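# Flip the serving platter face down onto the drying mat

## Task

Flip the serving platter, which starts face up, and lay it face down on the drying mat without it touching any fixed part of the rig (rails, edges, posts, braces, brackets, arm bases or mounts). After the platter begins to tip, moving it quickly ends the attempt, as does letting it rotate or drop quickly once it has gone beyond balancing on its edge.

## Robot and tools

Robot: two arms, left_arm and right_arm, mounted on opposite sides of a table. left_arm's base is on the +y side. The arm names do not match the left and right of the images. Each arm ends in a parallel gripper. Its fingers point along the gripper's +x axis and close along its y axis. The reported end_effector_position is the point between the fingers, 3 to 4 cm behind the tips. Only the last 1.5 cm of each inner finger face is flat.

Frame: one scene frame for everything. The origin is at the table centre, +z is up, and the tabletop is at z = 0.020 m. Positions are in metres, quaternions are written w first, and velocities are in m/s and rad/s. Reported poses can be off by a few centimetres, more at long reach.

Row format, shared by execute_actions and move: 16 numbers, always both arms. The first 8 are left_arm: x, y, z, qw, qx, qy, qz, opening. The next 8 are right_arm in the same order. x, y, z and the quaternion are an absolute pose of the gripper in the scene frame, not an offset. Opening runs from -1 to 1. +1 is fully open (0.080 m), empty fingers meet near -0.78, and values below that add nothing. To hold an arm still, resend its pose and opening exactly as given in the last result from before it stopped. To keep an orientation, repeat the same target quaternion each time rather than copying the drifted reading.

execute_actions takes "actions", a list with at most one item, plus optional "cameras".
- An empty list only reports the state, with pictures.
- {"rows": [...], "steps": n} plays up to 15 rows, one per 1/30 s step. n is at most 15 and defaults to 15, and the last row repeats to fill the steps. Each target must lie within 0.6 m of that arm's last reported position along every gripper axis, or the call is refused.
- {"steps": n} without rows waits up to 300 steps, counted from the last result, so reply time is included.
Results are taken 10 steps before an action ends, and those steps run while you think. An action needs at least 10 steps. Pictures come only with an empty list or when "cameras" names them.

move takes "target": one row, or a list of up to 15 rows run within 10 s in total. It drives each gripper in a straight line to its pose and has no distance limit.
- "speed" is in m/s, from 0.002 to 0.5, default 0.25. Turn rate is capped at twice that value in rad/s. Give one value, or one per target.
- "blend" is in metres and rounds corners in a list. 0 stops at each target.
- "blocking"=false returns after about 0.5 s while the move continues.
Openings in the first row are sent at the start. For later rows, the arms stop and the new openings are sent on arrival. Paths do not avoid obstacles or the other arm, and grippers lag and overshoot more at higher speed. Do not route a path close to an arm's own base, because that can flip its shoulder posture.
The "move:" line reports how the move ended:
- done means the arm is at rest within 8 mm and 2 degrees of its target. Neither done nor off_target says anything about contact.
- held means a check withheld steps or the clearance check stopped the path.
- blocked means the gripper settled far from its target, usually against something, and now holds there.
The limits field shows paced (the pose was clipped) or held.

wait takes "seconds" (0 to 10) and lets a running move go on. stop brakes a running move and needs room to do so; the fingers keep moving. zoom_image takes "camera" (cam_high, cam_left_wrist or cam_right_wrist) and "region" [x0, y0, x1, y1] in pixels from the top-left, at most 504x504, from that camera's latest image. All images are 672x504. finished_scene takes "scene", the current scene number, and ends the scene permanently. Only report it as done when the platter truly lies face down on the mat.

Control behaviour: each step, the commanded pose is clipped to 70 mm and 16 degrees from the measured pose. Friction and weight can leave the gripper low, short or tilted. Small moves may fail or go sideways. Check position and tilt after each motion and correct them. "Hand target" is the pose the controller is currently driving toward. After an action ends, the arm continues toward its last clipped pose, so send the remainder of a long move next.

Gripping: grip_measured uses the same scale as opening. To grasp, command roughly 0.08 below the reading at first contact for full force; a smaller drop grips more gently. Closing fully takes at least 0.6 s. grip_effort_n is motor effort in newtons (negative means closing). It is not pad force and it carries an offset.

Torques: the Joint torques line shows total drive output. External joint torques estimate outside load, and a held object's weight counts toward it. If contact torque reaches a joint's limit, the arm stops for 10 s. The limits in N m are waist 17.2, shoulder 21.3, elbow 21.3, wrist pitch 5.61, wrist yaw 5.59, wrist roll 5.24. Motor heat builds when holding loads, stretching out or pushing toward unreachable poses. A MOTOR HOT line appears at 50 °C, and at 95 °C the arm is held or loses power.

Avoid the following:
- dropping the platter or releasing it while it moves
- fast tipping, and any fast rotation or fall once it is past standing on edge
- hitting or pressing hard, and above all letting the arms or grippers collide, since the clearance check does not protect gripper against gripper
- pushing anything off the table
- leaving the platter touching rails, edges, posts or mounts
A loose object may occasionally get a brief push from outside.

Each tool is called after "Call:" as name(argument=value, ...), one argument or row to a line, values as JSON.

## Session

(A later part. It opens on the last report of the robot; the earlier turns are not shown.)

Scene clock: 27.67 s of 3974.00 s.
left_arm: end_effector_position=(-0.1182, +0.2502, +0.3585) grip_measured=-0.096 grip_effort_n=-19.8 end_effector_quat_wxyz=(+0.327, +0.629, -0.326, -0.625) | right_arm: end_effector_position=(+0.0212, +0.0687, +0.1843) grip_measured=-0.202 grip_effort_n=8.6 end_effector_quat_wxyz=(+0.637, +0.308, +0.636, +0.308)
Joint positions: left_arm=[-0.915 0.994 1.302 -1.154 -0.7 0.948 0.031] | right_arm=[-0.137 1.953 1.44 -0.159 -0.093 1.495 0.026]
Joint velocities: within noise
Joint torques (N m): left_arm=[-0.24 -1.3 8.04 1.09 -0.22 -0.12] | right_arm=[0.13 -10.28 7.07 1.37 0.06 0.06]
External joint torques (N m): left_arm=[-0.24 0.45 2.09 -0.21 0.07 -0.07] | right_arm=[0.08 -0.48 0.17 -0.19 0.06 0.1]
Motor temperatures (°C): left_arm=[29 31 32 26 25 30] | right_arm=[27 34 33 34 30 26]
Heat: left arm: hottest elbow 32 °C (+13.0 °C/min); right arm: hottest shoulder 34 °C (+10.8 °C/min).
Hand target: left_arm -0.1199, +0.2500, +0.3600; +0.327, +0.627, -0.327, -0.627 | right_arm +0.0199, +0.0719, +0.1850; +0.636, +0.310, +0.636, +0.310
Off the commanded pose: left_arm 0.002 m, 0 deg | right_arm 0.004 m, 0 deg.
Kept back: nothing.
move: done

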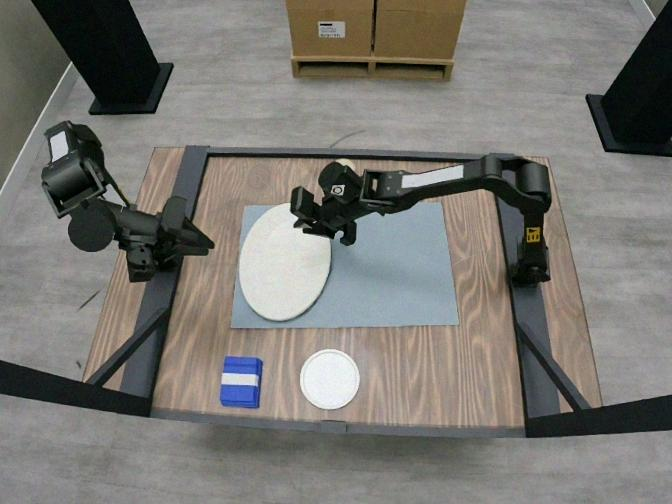

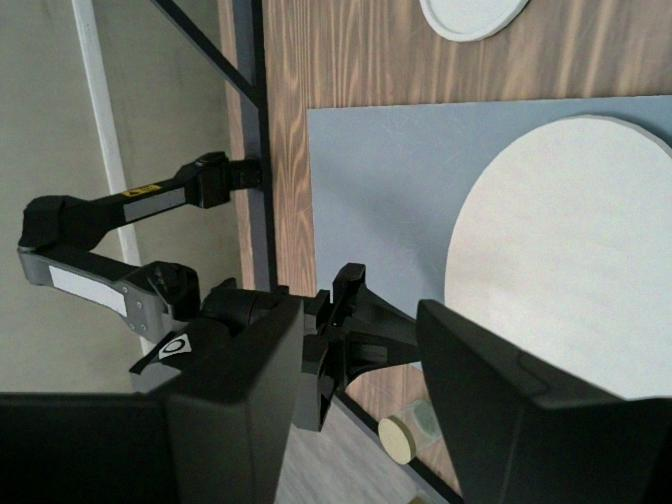

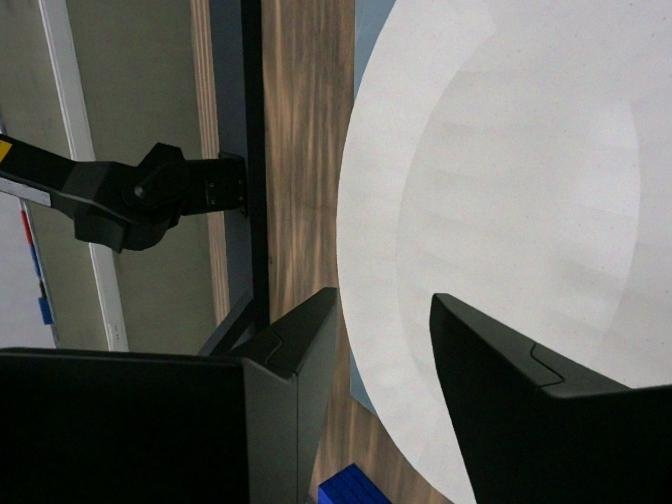

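Call:
move(
  target=[
    [0.015,0.32,0.14,0.2706,0.6533,-0.2706,-0.6533,-0.8,0.02,-0.03,0.15,0.6533,0.2706,0.6533,0.2706,-0.2],
    [0.015,0.32,0.06,0.2706,0.6533,-0.2706,-0.6533,-0.8,0.02,-0.03,0.063,0.6533,0.2706,0.6533,0.2706,0.25],
  ],
  speed=0.2,
)

Call:
move(
  target=[
    [0.015,0.268,0.054,0.2706,0.6533,-0.2706,-0.6533,-0.8,0.02,0.032,0.06,0.6533,0.2706,0.6533,0.2706,0.25],
  ],
  speed=0.06,
)

Scene clock: 30.57 s of 3974.00 s.
left_arm: end_effector_position=(-0.0292, +0.2975, +0.2094) grip_measured=-0.768 grip_effort_n=-83.5 end_effector_quat_wxyz=(+0.293, +0.653, -0.285, -0.638) | right_arm: end_effector_position=(+0.0200, -0.0068, +0.1572) grip_measured=-0.202 grip_effort_n=8.6 end_effector_quat_wxyz=(+0.651, +0.279, +0.649, +0.277)
Joint positions: left_arm=[-0.412 0.406 0.618 -0.986 -0.313 1.298 0] | right_arm=[-0.155 1.745 1.121 -0.142 -0.096 1.476 0.026]
Joint velocities: within noise
Joint torques (N m): left_arm=[-0.28 0.69 8.36 1.26 -0.28 -0.1] | right_arm=[-0.53 -10.71 3.91 1.4 -0.2 -0.15]
External joint torques (N m): left_arm=[-0.28 -0.11 2.1 -0.16 -0.17 -0.06] | right_arm=[-0.59 -2.87 -2.6 -0.03 -0.19 -0.11]
Motor temperatures (°C): left_arm=[29 31 32 27 25 30] | right_arm=[27 35 33 34 30 26]
Heat: left arm: hottest elbow 32 °C (+11.8 °C/min); right arm: hottest shoulder 35 °C (+11.8 °C/min).
Hand target: left_arm -0.0292, +0.2971, +0.2121; +0.295, +0.652, -0.286, -0.637 | right_arm +0.0201, -0.0100, +0.1569; +0.650, +0.279, +0.650, +0.278
Off the commanded pose: left_arm 0.157 m, 4 deg | right_arm 0.097 m, 1 deg.
Kept back: nothing.
move: held (left_arm; a check stopped the path), off_target (right_arm; braked when a check withheld steps of left_arm); path passed 0 of 2 targets; target 2's new opening was not sent; limits=held
pose unreachable (left arm): on one or more control steps of this call this arm could not follow its commanded pose, so it was not sent that pose on those steps. It may still have moved: this result reports where it is.
cause: moving toward the commanded pose would bring two parts of the arm too close to each other (joints 3 (elbow) to 6 (wrist roll) lie between them).

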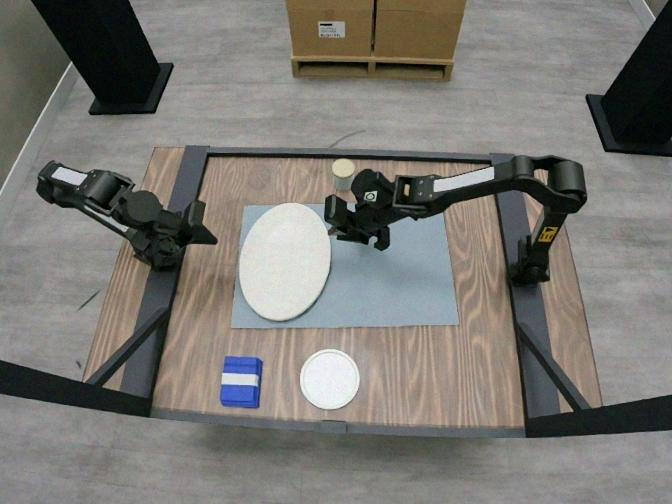

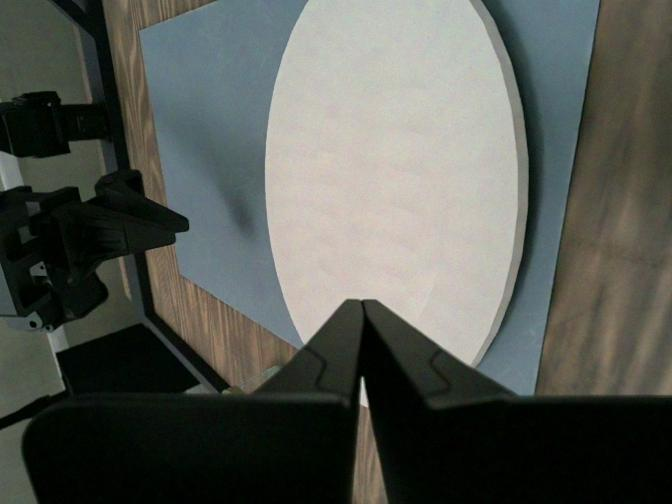

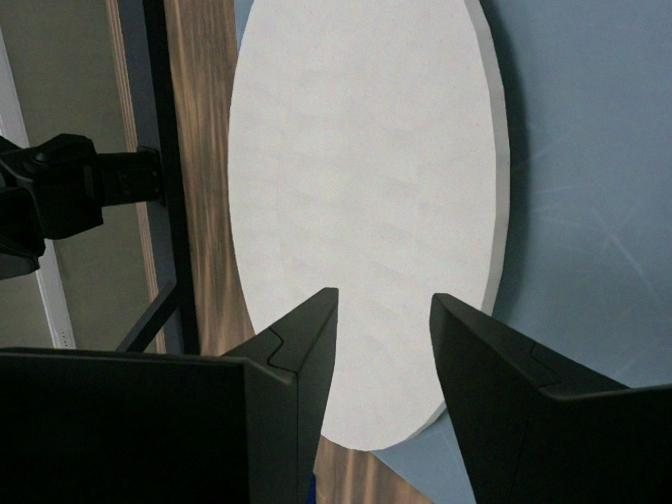

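Scene clock: 32.87 s of 3974.00 s.
left_arm: end_effector_position=(+0.0018, +0.2771, +0.1062) grip_measured=-0.768 grip_effort_n=-83.5 end_effector_quat_wxyz=(+0.281, +0.653, -0.277, -0.646) | right_arm: end_effector_position=(+0.0211, +0.0186, +0.0919) grip_measured=+0.247 grip_effort_n=13.7 end_effector_quat_wxyz=(+0.652, +0.274, +0.652, +0.275)
Joint positions: left_arm=[0.153 0.361 0.203 -0.607 0.113 1.689 0] | right_arm=[-0.15 1.955 1.113 0.064 -0.096 1.476 0.046]
Joint velocities: within noise
Joint torques (N m): left_arm=[-0.2 -0.21 8.25 1.34 0.04 -0.08] | right_arm=[0.31 -7.82 5.36 1.88 0.13 0.07]
External joint torques (N m): left_arm=[-0.19 -0.59 1.37 -0.1 -0.05 -0.04] | right_arm=[0.31 1.05 -0.62 0.44 0.14 0.11]
Motor temperatures (°C): left_arm=[29 31 32 27 25 30] | right_arm=[27 35 32 34 30 26]
Heat: left arm: hottest elbow 32 °C (+11.0 °C/min); right arm: hottest shoulder 35 °C (+11.0 °C/min).
Hand target: left_arm +0.0017, +0.2768, +0.1073; +0.282, +0.653, -0.278, -0.645 | right_arm +0.0200, +0.0207, +0.0855; +0.652, +0.273, +0.652, +0.273
Off the commanded pose: left_arm 0.055 m, 2 deg | right_arm 0.035 m, 1 deg.
Kept back: nothing.
move: held (left_arm; a check stopped the path), off_target (right_arm; braked when a check withheld steps of left_arm); limits=held
pose unreachable (left arm): on one or more control steps of this call this arm could not follow its commanded pose, so it was not sent that pose on those steps. It may still have moved: this result reports where it is.
cause: moving toward the commanded pose would bring two parts of the arm too close to each other (joints 3 (elbow) to 5 (wrist yaw) lie between them).

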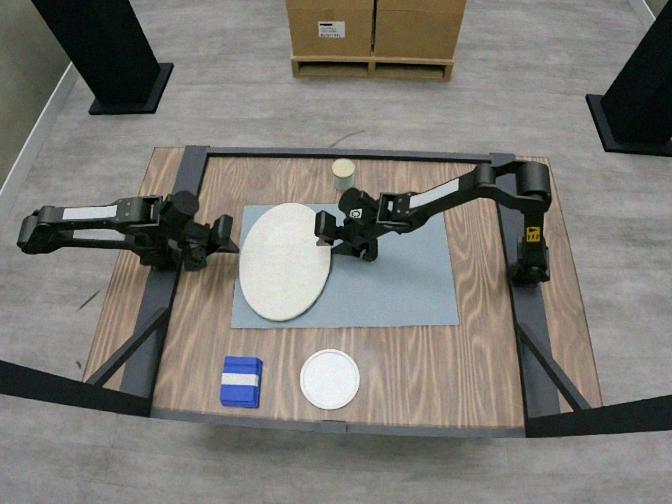

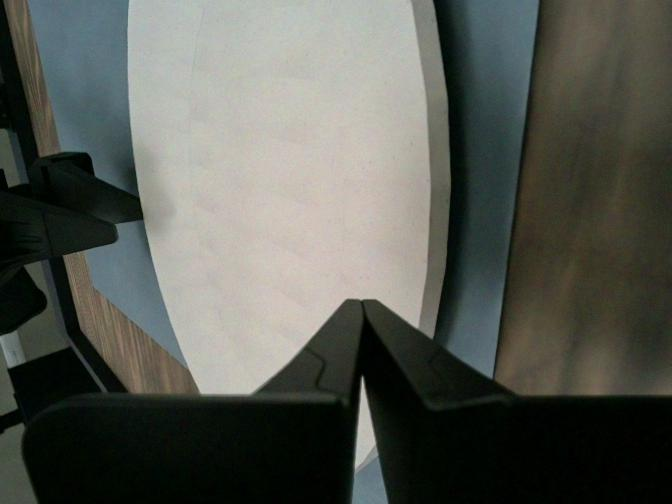

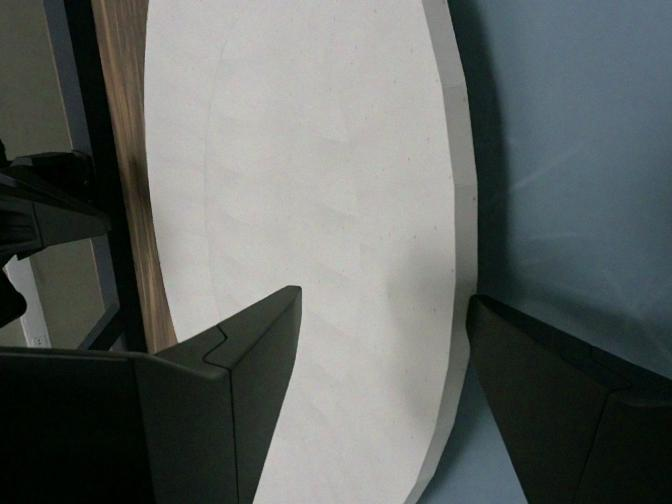

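Call:
move(
  target=[
    [0.015,0.255,0.14,0.1228,0.6964,-0.1228,-0.6964,-0.8,0.02,-0.005,0.09,0.6533,0.2706,0.6533,0.2706,0.25],
    [0.015,0.255,0.065,0.1228,0.6964,-0.1228,-0.6964,-0.8,0.02,-0.005,0.062,0.6533,0.2706,0.6533,0.2706,0.25],
  ],
  speed=0.1,
)

Scene clock: 39.10 s of 3974.00 s.
left_arm: end_effector_position=(+0.0161, +0.2437, +0.0798) grip_measured=-0.768 grip_effort_n=-83.5 end_effector_quat_wxyz=(+0.141, +0.695, -0.143, -0.691) | right_arm: end_effector_position=(+0.0195, -0.0003, +0.0724) grip_measured=+0.247 grip_effort_n=13.3 end_effector_quat_wxyz=(+0.651, +0.278, +0.649, +0.278)
Joint positions: left_arm=[0.159 1.094 0.461 -0.538 0.065 1.738 0] | right_arm=[-0.152 1.941 0.986 0.19 -0.096 1.476 0.046]
Joint velocities: within noise
Joint torques (N m): left_arm=[0.13 -0.39 3.29 0.47 -0.04 0.03] | right_arm=[-0.12 -8.21 3.17 1.41 -0.02 -0.2]
External joint torques (N m): left_arm=[0.14 2.04 -2.62 -0.45 -0.13 0.05] | right_arm=[-0.12 0.25 -2.48 -0.04 -0.01 -0.16]
Motor temperatures (°C): left_arm=[29 31 33 27 25 30] | right_arm=[27 36 32 34 30 26]
Heat: left arm: hottest elbow 33 °C (+10.7 °C/min); right arm: hottest shoulder 36 °C (+10.7 °C/min).
Hand target: left_arm +0.0149, +0.2556, +0.0658; +0.123, +0.696, -0.123, -0.696 | right_arm +0.0201, -0.0052, +0.0621; +0.653, +0.271, +0.653, +0.270
Off the commanded pose: left_arm 0.019 m, 3 deg | right_arm 0.011 m, 1 deg.
Kept back: nothing.
move: off_target (left_arm, right_arm)

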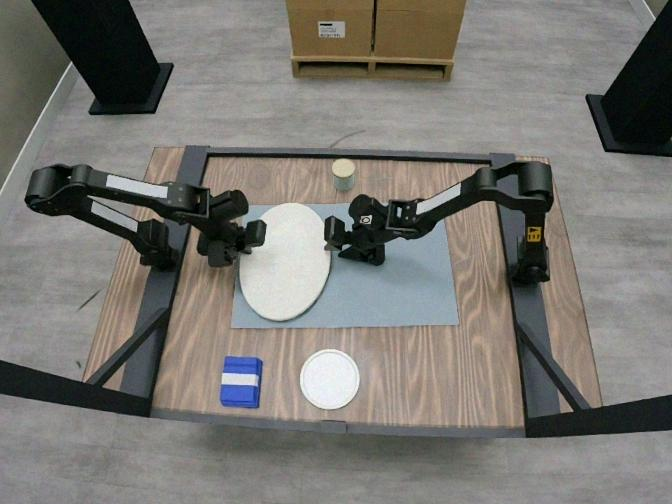

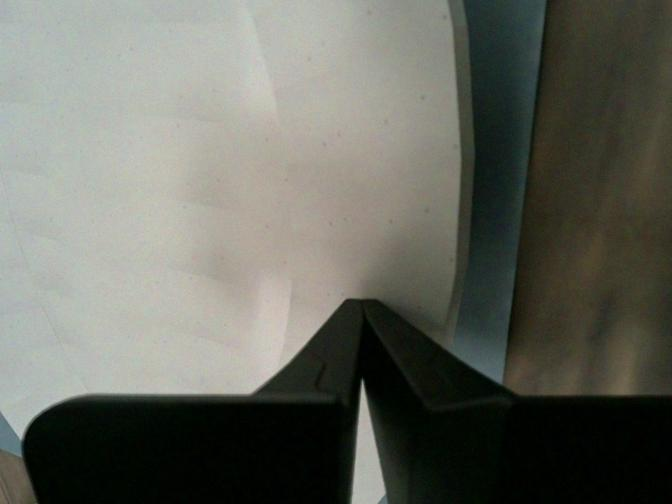

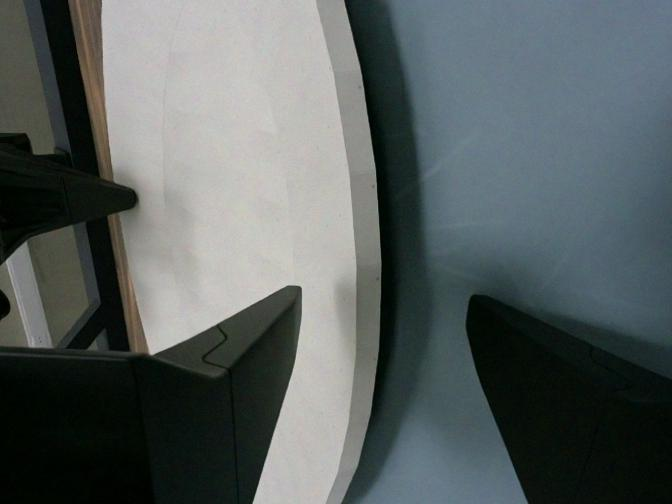

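Call:
move(
  target=[
    [0.015,0.255,0.065,0.1228,0.6964,-0.1228,-0.6964,-0.8,0.02,0.0,0.056,0.6533,0.2706,0.6533,0.2706,0.25],
    [0.015,0.255,0.065,0.1228,0.6964,-0.1228,-0.6964,-0.8,0.02,0.045,0.055,0.6533,0.2706,0.6533,0.2706,0.25],
  ],
  speed=0.05,
)

Scene clock: 41.00 s of 3974.00 s.
left_arm: end_effector_position=(+0.0162, +0.2433, +0.0796) grip_measured=-0.768 grip_effort_n=-83.5 end_effector_quat_wxyz=(+0.141, +0.695, -0.143, -0.691) | right_arm: end_effector_position=(+0.0222, +0.0379, +0.0696) grip_measured=+0.247 grip_effort_n=11.9 end_effector_quat_wxyz=(+0.651, +0.275, +0.652, +0.275)
Joint positions: left_arm=[0.159 1.095 0.461 -0.536 0.065 1.738 0] | right_arm=[-0.146 2.065 1.173 0.116 -0.094 1.48 0.046]
Joint velocities: within noise
Joint torques (N m): left_arm=[0.11 -0.49 3.38 0.37 -0.05 0.02] | right_arm=[0.48 -4.68 7.39 2.15 0.28 0.04]
External joint torques (N m): left_arm=[0.09 1.97 -2.6 -0.57 -0.13 0.04] | right_arm=[0.51 4.86 1.54 0.7 0.28 0.08]
Motor temperatures (°C): left_arm=[29 31 32 27 25 30] | right_arm=[27 36 32 34 30 26]
Heat: left arm: hottest elbow 32 °C (+8.8 °C/min); right arm: hottest shoulder 36 °C (+10.2 °C/min).
Hand target: left_arm +0.0149, +0.2554, +0.0658; +0.123, +0.696, -0.123, -0.696 | right_arm +0.0198, +0.0438, +0.0551; +0.653, +0.270, +0.653, +0.271
Off the commanded pose: left_arm 0.019 m, 3 deg | right_arm 0.016 m, 1 deg.
Kept back: nothing.
move: off_target (left_arm, right_arm)

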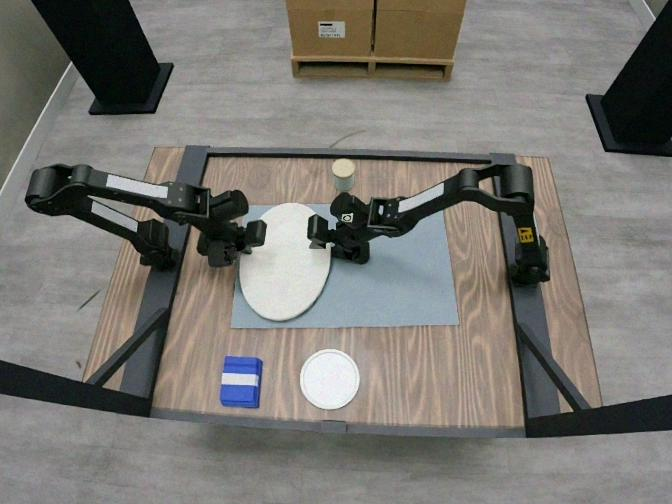

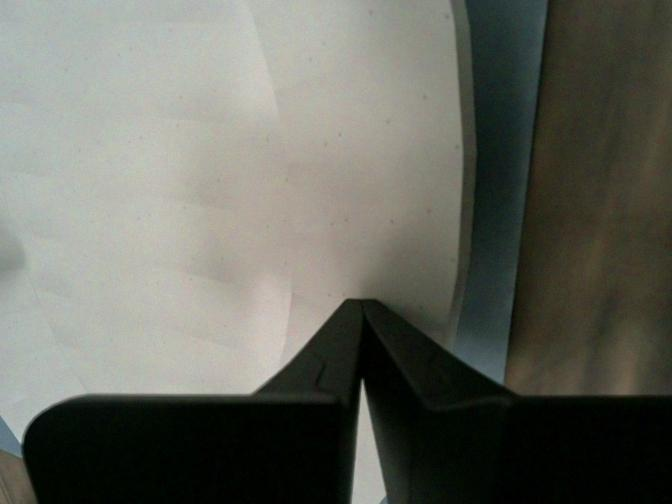

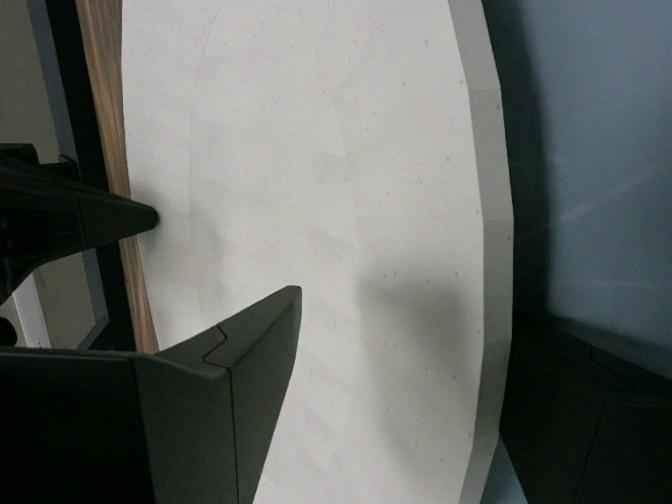

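Call:
move(
  target=[
    [0.015,0.255,0.065,0.1228,0.6964,-0.1228,-0.6964,-0.8,0.02,0.045,0.055,0.6533,0.2706,0.6533,0.2706,-0.2],
  ],
  cameras=[],
)

Call:
move(
  target=[
    [0.015,0.255,0.065,0.1228,0.6964,-0.1228,-0.6964,-0.8,0.02,0.045,0.115,0.644,0.29,0.644,0.29,-0.2],
    [0.015,0.255,0.065,0.1228,0.6964,-0.1228,-0.6964,-0.8,0.02,0.067,0.105,0.6356,0.31,0.6356,0.31,-0.2],
  ],
  speed=0.05,
)

Scene clock: 42.27 s of 3974.00 s.
left_arm: end_effector_position=(+0.0161, +0.2437, +0.0789) grip_measured=-0.768 grip_effort_n=-83.5 end_effector_quat_wxyz=(+0.141, +0.695, -0.142, -0.691) | right_arm: end_effector_position=(+0.0224, +0.0363, +0.0653) grip_measured=-0.195 grip_effort_n=-24.4 end_effector_quat_wxyz=(+0.654, +0.270, +0.653, +0.269)
Joint positions: left_arm=[0.159 1.097 0.459 -0.535 0.065 1.738 0] | right_arm=[-0.145 2.072 1.176 0.104 -0.088 1.48 0.026]
Joint velocities: within noise
Joint torques (N m): left_arm=[0.08 -0.6 3.5 0.36 -0.04 0.02] | right_arm=[0.37 -5.49 7.13 2.76 0.05 0.12]
External joint torques (N m): left_arm=[0.08 1.86 -2.52 -0.6 -0.13 0.04] | right_arm=[0.39 4 1.38 1.35 0.05 0.16]
Motor temperatures (°C): left_arm=[29 31 32 27 25 30] | right_arm=[27 36 32 35 30 26]
Heat: left arm: hottest elbow 32 °C (+8.5 °C/min); right arm: hottest shoulder 36 °C (+9.9 °C/min).
Hand target: left_arm +0.0149, +0.2553, +0.0657; +0.123, +0.696, -0.123, -0.696 | right_arm +0.0200, +0.0441, +0.0551; +0.653, +0.271, +0.653, +0.271
Off the commanded pose: left_arm 0.018 m, 3 deg | right_arm 0.014 m, 0 deg.
Kept back: nothing.
move: off_target (left_arm, right_arm)
No camera images: "cameras" was empty.

Scene clock: 44.47 s of 3974.00 s.
left_arm: end_effector_position=(+0.0158, +0.2455, +0.0754) grip_measured=-0.768 grip_effort_n=-83.5 end_effector_quat_wxyz=(+0.137, +0.695, -0.139, -0.692) | right_arm: end_effector_position=(+0.0221, +0.0518, +0.0881) grip_measured=-0.196 grip_effort_n=-19.8 end_effector_quat_wxyz=(+0.646, +0.293, +0.643, +0.289)
Joint positions: left_arm=[0.159 1.105 0.451 -0.53 0.065 1.738 0] | right_arm=[-0.141 2.061 1.218 0.118 -0.088 1.491 0.026]
Joint velocities: within noise
Joint torques (N m): left_arm=[0.1 -1.16 4.3 0.18 -0.04 0.02] | right_arm=[0.44 -11.1 8.76 2.61 -0.16 0.13]
External joint torques (N m): left_arm=[0.09 1.27 -1.6 -0.73 -0.12 0.04] | right_arm=[0.45 -1.43 2.73 1.13 -0.16 0.17]
Motor temperatures (°C): left_arm=[29 31 32 27 25 30] | right_arm=[27 37 33 35 30 26]
Heat: left arm: hottest elbow 32 °C (+8.1 °C/min); right arm: hottest shoulder 37 °C (+10.8 °C/min).
Hand target: left_arm +0.0150, +0.2551, +0.0655; +0.123, +0.696, -0.123, -0.696 | right_arm +0.0199, +0.0658, +0.1054; +0.636, +0.310, +0.636, +0.310
Off the commanded pose: left_arm 0.014 m, 2 deg | right_arm 0.023 m, 3 deg.
Kept back: nothing.
move: off_target (left_arm, right_arm)

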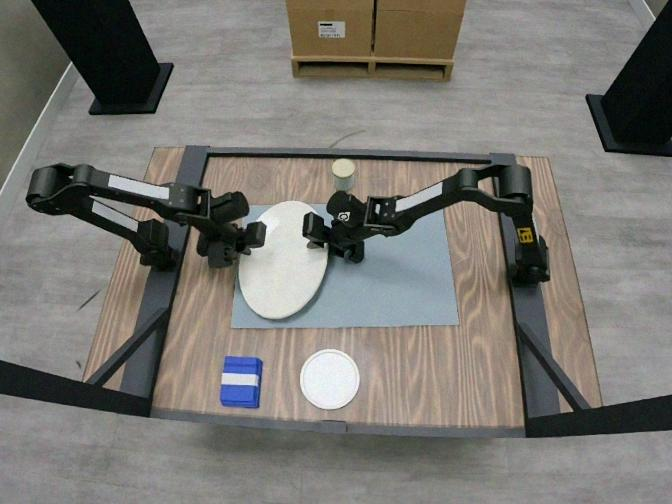

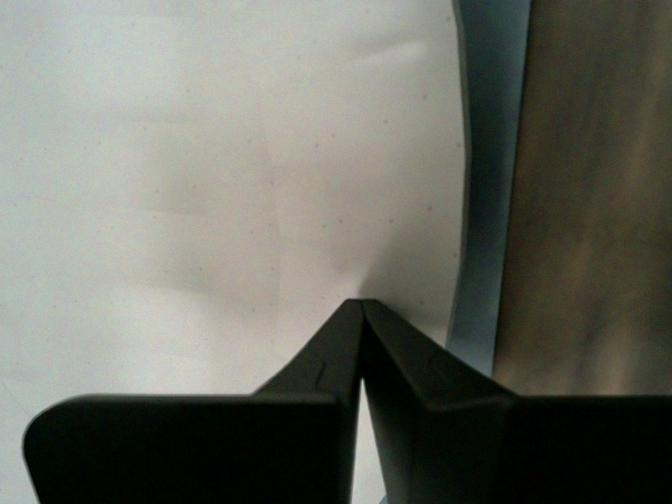

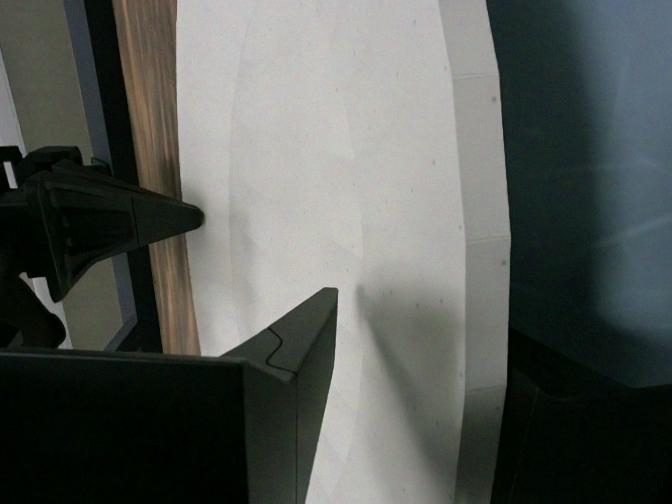

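Call:
move(
  target=[
    [0.015,0.275,0.2,0.2126,0.6744,-0.2126,-0.6744,-0.8,0.02,0.055,0.115,0.6356,0.31,0.6356,0.31,-0.3],
    [-0.12,0.25,0.36,0.3265,0.6272,-0.3265,-0.6272,-0.1,0.02,0.052,0.165,0.6356,0.31,0.6356,0.31,-0.3],
  ],
  speed=[0.1,0.2],
)

Call:
move(
  target=[
    [-0.12,0.25,0.36,0.3265,0.6272,-0.3265,-0.6272,-0.1,0.02,0.052,0.165,0.6356,0.31,0.6356,0.31,-0.5],
  ],
  speed=0.1,
)

Scene clock: 48.40 s of 3974.00 s.
left_arm: end_effector_position=(-0.1192, +0.2506, +0.3579) grip_measured=-0.105 grip_effort_n=19.3 end_effector_quat_wxyz=(+0.324, +0.628, -0.326, -0.628) | right_arm: end_effector_position=(+0.0206, +0.0408, +0.1295) grip_measured=-0.296 grip_effort_n=-21.2 end_effector_quat_wxyz=(+0.648, +0.284, +0.648, +0.280)
Joint positions: left_arm=[-0.915 0.994 1.302 -1.154 -0.692 0.948 0.03] | right_arm=[-0.141 1.95 1.261 -0.064 -0.089 1.491 0.022]
Joint velocities: within noise
Joint torques (N m): left_arm=[-0.25 -1.28 8.04 1.09 -0.52 -0.11] | right_arm=[0.02 -16.16 8.92 1.92 -0.25 0.06]
External joint torques (N m): left_arm=[-0.26 0.34 2.17 -0.22 -0.24 -0.07] | right_arm=[0.02 -6.9 2.52 0.46 -0.24 0.1]
Motor temperatures (°C): left_arm=[29 31 32 27 25 30] | right_arm=[27 39 34 35 30 26]
Heat: left arm: hottest elbow 32 °C (+7.4 °C/min); right arm: hottest shoulder 39 °C (+12.4 °C/min).
Hand target: left_arm -0.1200, +0.2500, +0.3600; +0.326, +0.627, -0.326, -0.627 | right_arm +0.0199, +0.0507, +0.1651; +0.636, +0.310, +0.636, +0.310
Off the commanded pose: left_arm 0.002 m, 0 deg | right_arm 0.037 m, 5 deg.
Kept back: nothing.
move: off_target (right_arm)

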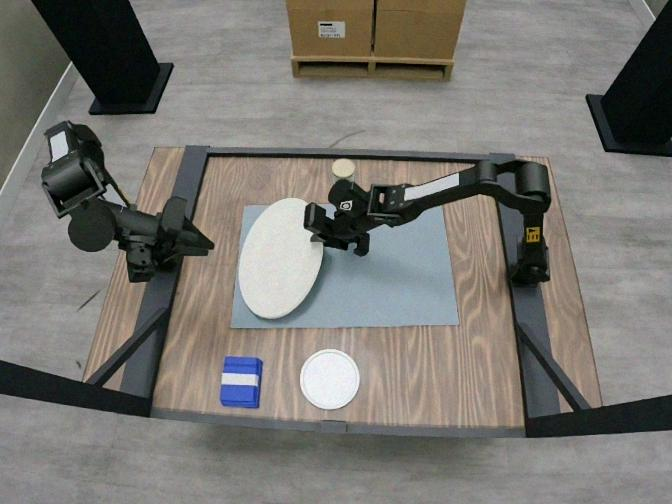

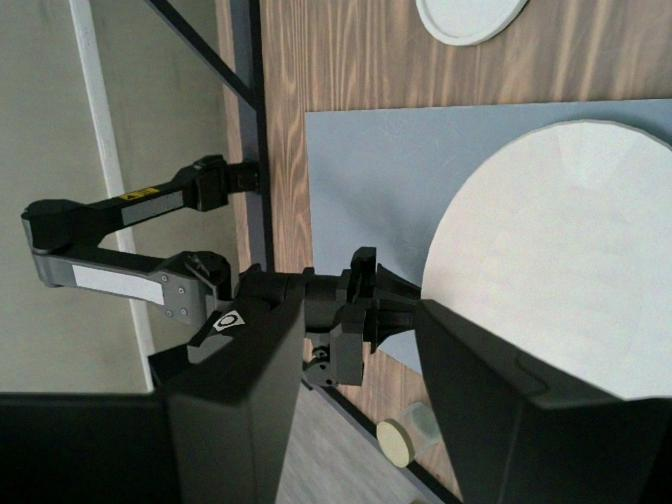

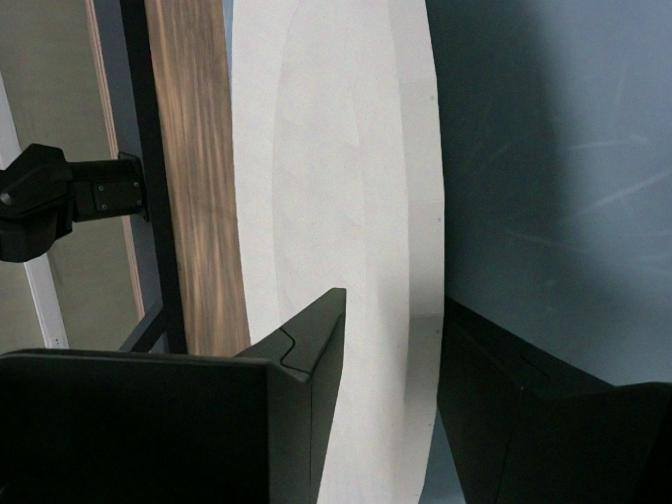

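Scene clock: 49.10 s of 3974.00 s.
left_arm: end_effector_position=(-0.1192, +0.2506, +0.3579) grip_measured=-0.104 grip_effort_n=19.3 end_effector_quat_wxyz=(+0.324, +0.628, -0.326, -0.628) | right_arm: end_effector_position=(+0.0204, +0.0392, +0.1285) grip_measured=-0.495 grip_effort_n=-24.9 end_effector_quat_wxyz=(+0.649, +0.282, +0.650, +0.277)
Joint positions: left_arm=[-0.915 0.994 1.302 -1.154 -0.692 0.948 0.03] | right_arm=[-0.141 1.949 1.261 -0.075 -0.089 1.491 0.013]
Joint velocities: within noise
Joint torques (N m): left_arm=[-0.24 -1.28 8.03 1.09 -0.52 -0.12] | right_arm=[-0.03 -16.02 8.62 2.6 -0.29 0.01]
External joint torques (N m): left_arm=[-0.25 0.45 2.12 -0.21 -0.23 -0.07] | right_arm=[-0.04 -6.78 2.26 1.17 -0.28 0.05]
Motor temperatures (°C): left_arm=[29 31 32 27 25 30] | right_arm=[27 39 34 36 30 26]
Heat: left arm: hottest elbow 32 °C (+7.3 °C/min); right arm: hottest shoulder 39 °C (+12.2 °C/min).
Hand target: left_arm -0.1200, +0.2500, +0.3600; +0.326, +0.627, -0.326, -0.627 | right_arm +0.0198, +0.0504, +0.1652; +0.636, +0.310, +0.636, +0.310
Off the commanded pose: left_arm 0.002 m, 0 deg | right_arm 0.039 m, 6 deg.
Kept back: nothing.
move: off_target (right_arm)

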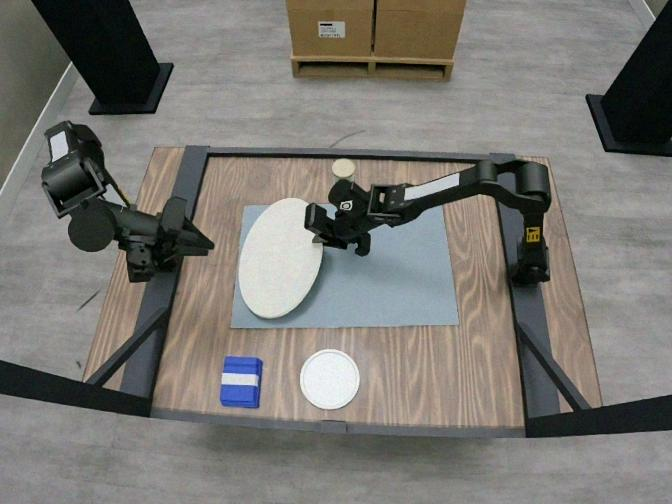

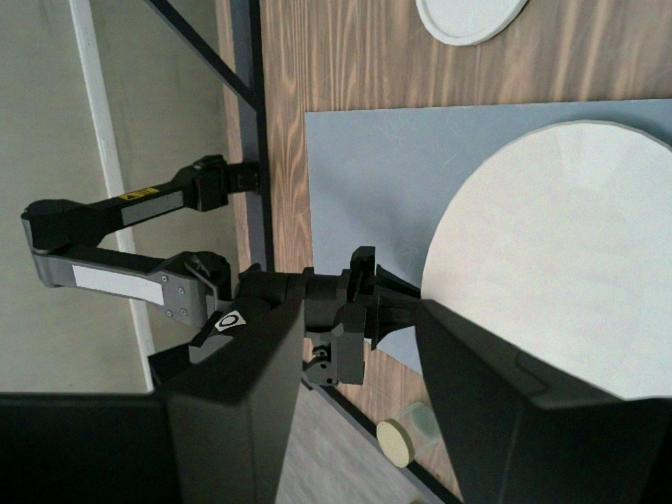

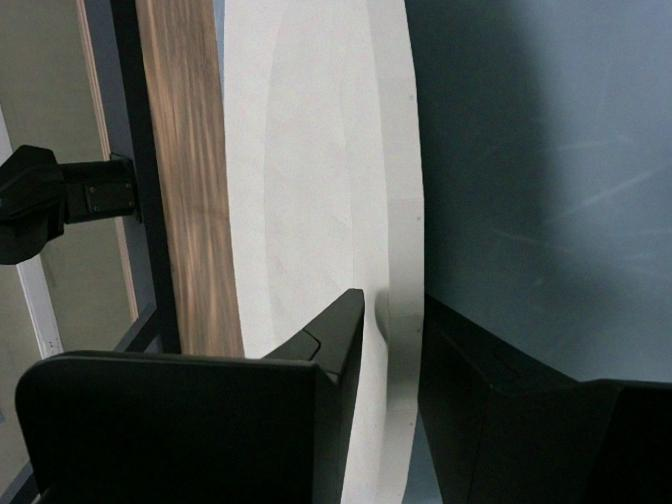

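Call:
move(
  target=[
    [-0.12,0.25,0.36,0.3265,0.6272,-0.3265,-0.6272,-0.1,0.02,0.052,0.165,0.6356,0.31,0.6356,0.31,-1],
  ],
  speed=0.1,
  cameras=[],
)

Call:
move(
  target=[
    [-0.12,0.25,0.36,0.3265,0.6272,-0.3265,-0.6272,-0.1,0.02,0.045,0.19,0.6533,0.2706,0.6533,0.2706,-1],
    [-0.12,0.25,0.36,0.3265,0.6272,-0.3265,-0.6272,-0.1,0.02,0.02,0.225,0.6752,0.2102,0.6752,0.2102,-1],
  ],
  speed=0.05,
)

Scene clock: 50.60 s of 3974.00 s.
left_arm: end_effector_position=(-0.1192, +0.2506, +0.3579) grip_measured=-0.104 grip_effort_n=19.3 end_effector_quat_wxyz=(+0.324, +0.628, -0.326, -0.628) | right_arm: end_effector_position=(+0.0199, +0.0421, +0.1398) grip_measured=-0.634 grip_effort_n=-83.5 end_effector_quat_wxyz=(+0.645, +0.290, +0.646, +0.288)
Joint positions: left_arm=[-0.915 0.994 1.302 -1.154 -0.692 0.948 0.03] | right_arm=[-0.14 1.933 1.266 -0.066 -0.092 1.491 0.006]
Joint velocities: within noise
Joint torques (N m): left_arm=[-0.24 -1.29 8.04 1.09 -0.52 -0.11] | right_arm=[0.12 -13.69 8.81 1.95 -0.19 0.04]
External joint torques (N m): left_arm=[-0.25 0.4 2.17 -0.19 -0.23 -0.07] | right_arm=[0.19 -4.44 2.3 0.47 -0.2 0.08]
Motor temperatures (°C): left_arm=[29 31 33 27 25 30] | right_arm=[27 40 35 36 30 26]
Heat: left arm: hottest elbow 33 °C (+8.3 °C/min); right arm: hottest shoulder 40 °C (+13.0 °C/min).
Hand target: left_arm -0.1200, +0.2500, +0.3600; +0.326, +0.627, -0.326, -0.627 | right_arm +0.0198, +0.0510, +0.1652; +0.635, +0.310, +0.636, +0.310
Off the commanded pose: left_arm 0.002 m, 0 deg | right_arm 0.027 m, 4 deg.
Kept back: nothing.
move: off_target (right_arm)
No camera images: "cameras" was empty.

Scene clock: 53.93 s of 3974.00 s.
left_arm: end_effector_position=(-0.1192, +0.2506, +0.3579) grip_measured=-0.104 grip_effort_n=19.3 end_effector_quat_wxyz=(+0.324, +0.628, -0.326, -0.628) | right_arm: end_effector_position=(+0.0196, +0.0155, +0.2009) grip_measured=-0.634 grip_effort_n=-83.5 end_effector_quat_wxyz=(+0.678, +0.194, +0.684, +0.190)
Joint positions: left_arm=[-0.915 0.994 1.302 -1.154 -0.692 0.948 0.03] | right_arm=[-0.14 1.933 1.684 -0.777 -0.071 1.473 0.006]
Joint velocities: within noise
Joint torques (N m): left_arm=[-0.26 -1.29 8.04 1.09 -0.52 -0.11] | right_arm=[0.09 -14.35 9.23 0.68 0.05 -0.19]
External joint torques (N m): left_arm=[-0.26 0.38 2.13 -0.22 -0.23 -0.07] | right_arm=[0.09 -4.96 2.59 -0.47 0.04 -0.16]
Motor temperatures (°C): left_arm=[29 31 33 27 25 30] | right_arm=[27 41 36 35 30 26]
Heat: left arm: hottest elbow 33 °C (+7.8 °C/min); right arm: hottest shoulder 41 °C (+13.3 °C/min).
Hand target: left_arm -0.1200, +0.2500, +0.3600; +0.326, +0.627, -0.326, -0.627 | right_arm +0.0199, +0.0193, +0.2249; +0.675, +0.210, +0.675, +0.210
Off the commanded pose: left_arm 0.002 m, 0 deg | right_arm 0.025 m, 3 deg.
Kept back: nothing.
move: off_target (right_arm)

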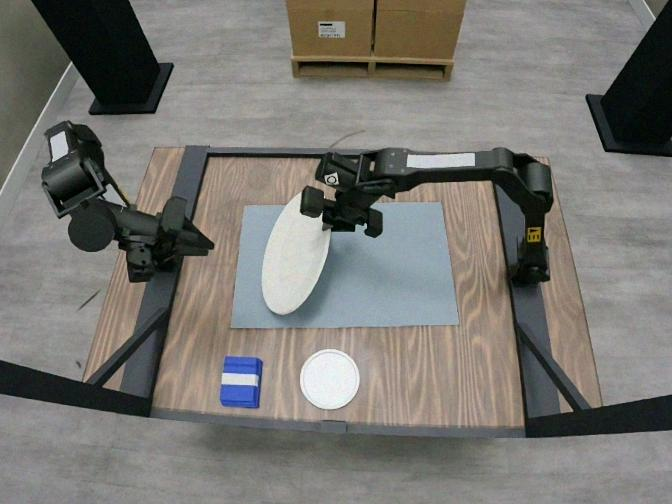

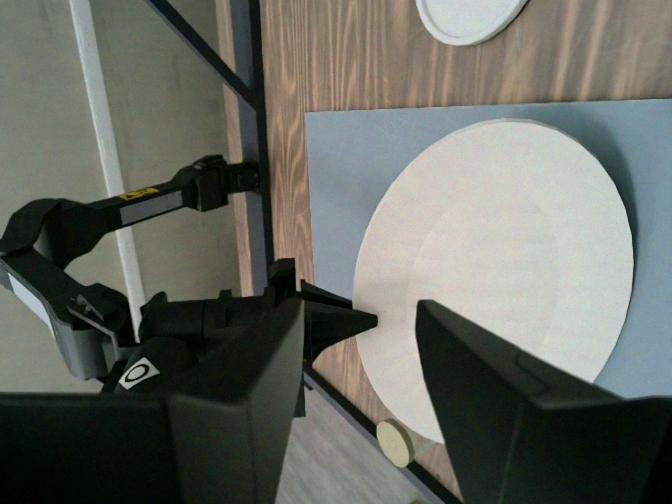

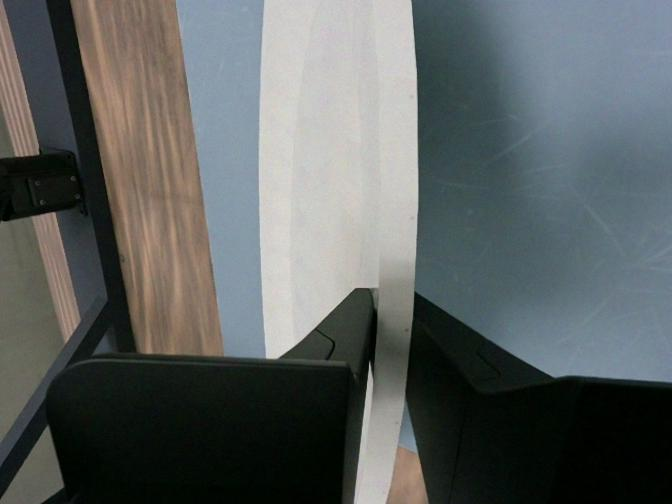

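Call:
move(
  target=[
    [-0.12,0.25,0.36,0.3265,0.6272,-0.3265,-0.6272,-0.1,0.018,-0.02,0.25,0.6876,0.1651,0.6876,0.1651,-1],
    [-0.12,0.25,0.36,0.3265,0.6272,-0.3265,-0.6272,-0.1,0.015,-0.055,0.272,0.6996,0.1027,0.6996,0.1027,-1],
    [-0.12,0.25,0.36,0.3265,0.6272,-0.3265,-0.6272,-0.1,0.015,-0.09,0.285,0.7055,0.047,0.7055,0.047,-1],
  ],
  speed=0.05,
)

Call:
move(
  target=[
    [-0.12,0.25,0.36,0.3265,0.6272,-0.3265,-0.6272,-0.1,0.015,-0.11,0.268,0.7055,0.047,0.7055,0.047,-1],
    [-0.12,0.25,0.36,0.3265,0.6272,-0.3265,-0.6272,-0.1,0.015,-0.11,0.25,0.7071,0.0,0.7071,0.0,-1],
  ],
  speed=0.05,
)

Scene clock: 59.73 s of 3974.00 s.
left_arm: end_effector_position=(-0.1192, +0.2506, +0.3579) grip_measured=-0.104 grip_effort_n=19.3 end_effector_quat_wxyz=(+0.324, +0.628, -0.326, -0.628) | right_arm: end_effector_position=(+0.0154, -0.0834, +0.2599) grip_measured=-0.634 grip_effort_n=-83.5 end_effector_quat_wxyz=(+0.705, +0.042, +0.707, +0.040)
Joint positions: left_arm=[-0.915 0.994 1.302 -1.154 -0.692 0.948 0.03] | right_arm=[-0.14 1.956 2.078 -1.578 -0.017 1.452 0.006]
Joint velocities: within noise
Joint torques (N m): left_arm=[-0.24 -1.29 8.03 1.09 -0.52 -0.11] | right_arm=[0.03 -17.66 5.47 0.22 0.08 -0.1]
External joint torques (N m): left_arm=[-0.25 0.42 2.1 -0.22 -0.23 -0.07] | right_arm=[-0.02 -9.15 -0.08 -0.26 0.04 -0.09]
Motor temperatures (°C): left_arm=[29 31 34 27 25 30] | right_arm=[27 44 37 34 30 26]
Heat: left arm: hottest elbow 34 °C (+8.0 °C/min); right arm: hottest shoulder 44 °C (+15.1 °C/min).
Hand target: left_arm -0.1200, +0.2500, +0.3600; +0.326, +0.627, -0.327, -0.627 | right_arm +0.0149, -0.0902, +0.2838; +0.706, +0.065, +0.702, +0.065
Off the commanded pose: left_arm 0.002 m, 0 deg | right_arm 0.026 m, 1 deg.
joint sent to its limit (right arm) — joint 4 (wrist pitch), lower limit.
Kept back: nothing.
move: off_target (right_arm)

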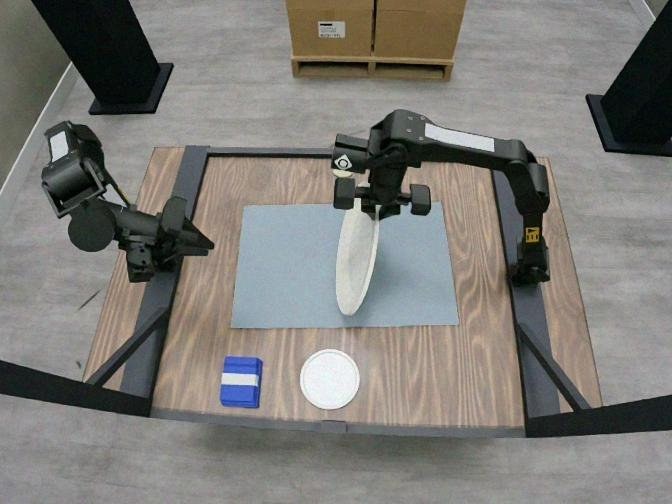

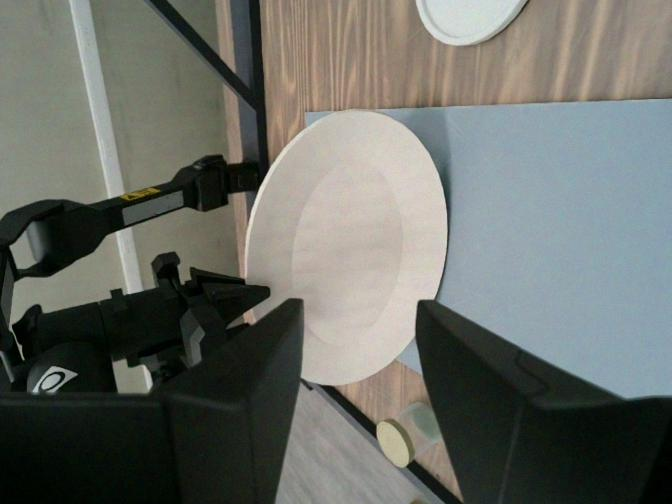

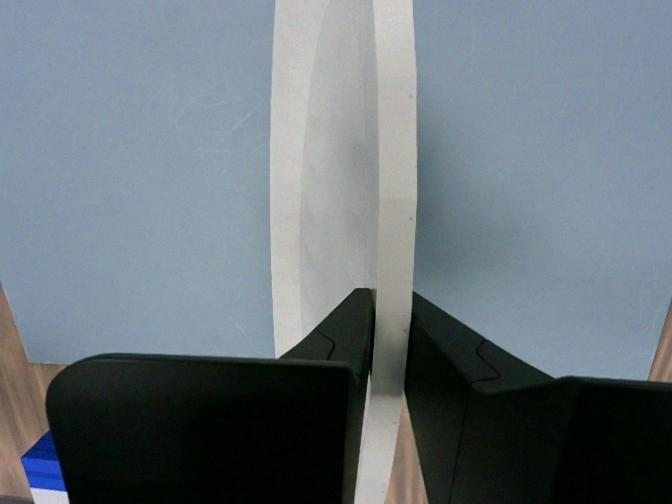

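Scene clock: 61.83 s of 3974.00 s.
left_arm: end_effector_position=(-0.1192, +0.2506, +0.3579) grip_measured=-0.104 grip_effort_n=19.3 end_effector_quat_wxyz=(+0.324, +0.628, -0.326, -0.628) | right_arm: end_effector_position=(+0.0155, -0.1050, +0.2518) grip_measured=-0.634 grip_effort_n=-83.5 end_effector_quat_wxyz=(+0.707, +0.028, +0.706, +0.026)
Joint positions: left_arm=[-0.915 0.994 1.302 -1.154 -0.692 0.948 0.03] | right_arm=[-0.144 1.883 1.947 -1.558 -0.009 1.446 0.006]
Joint velocities: within noise
Joint torques (N m): left_arm=[-0.26 -1.27 8.03 1.09 -0.52 -0.11] | right_arm=[0.23 -9.51 4.13 -1.17 0.33 -0.04]
External joint torques (N m): left_arm=[-0.25 0.49 2.1 -0.21 -0.24 -0.07] | right_arm=[0.25 -1.62 -1.41 -1.59 0.29 -0.03]
Motor temperatures (°C): left_arm=[29 31 34 27 25 30] | right_arm=[27 44 37 34 30 26]
Heat: left arm: hottest elbow 34 °C (+8.0 °C/min); right arm: hottest shoulder 44 °C (+15.0 °C/min).
Hand target: left_arm -0.1200, +0.2500, +0.3600; +0.326, +0.627, -0.327, -0.627 | right_arm +0.0150, -0.1101, +0.2496; +0.709, +0.017, +0.705, +0.017
Off the commanded pose: left_arm 0.002 m, 0 deg | right_arm 0.005 m, 4 deg.
joint sent to its limit (right arm) — joint 4 (wrist pitch), lower limit.
Kept back: nothing.
move: off_target (right_arm)

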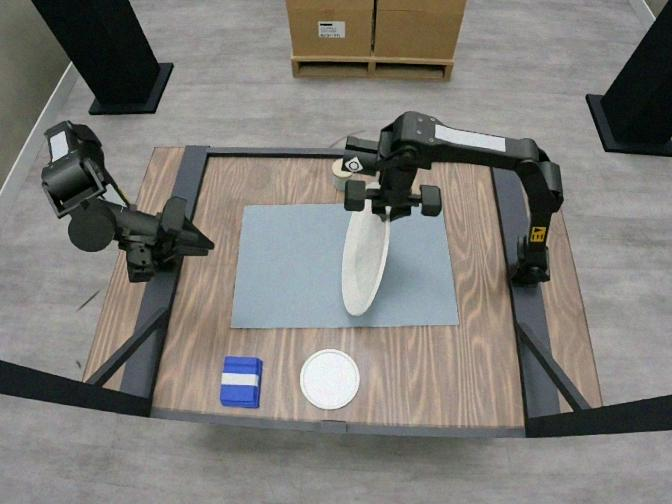

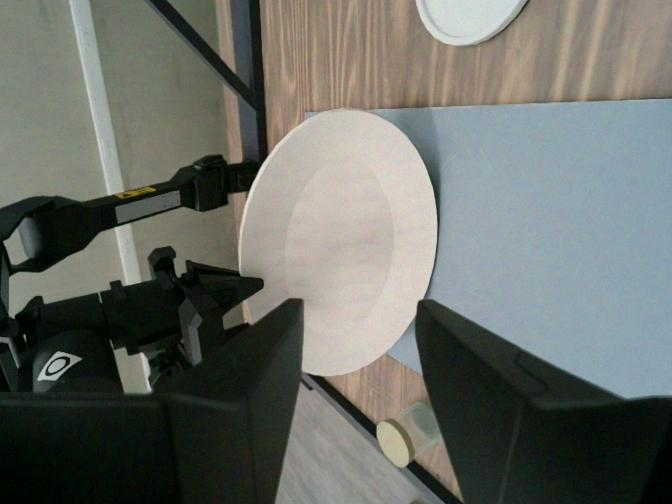

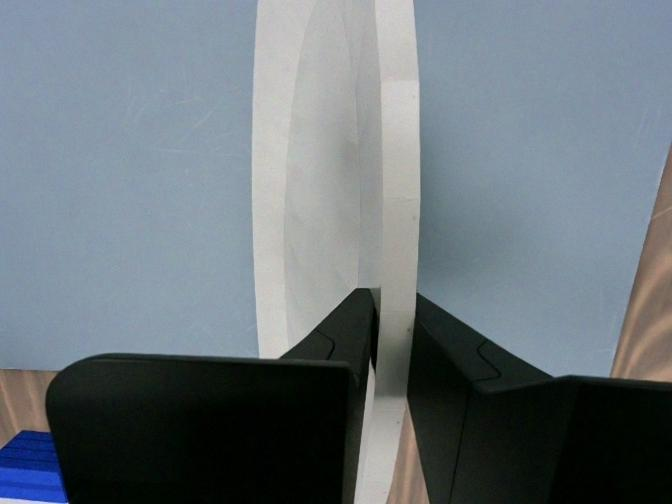

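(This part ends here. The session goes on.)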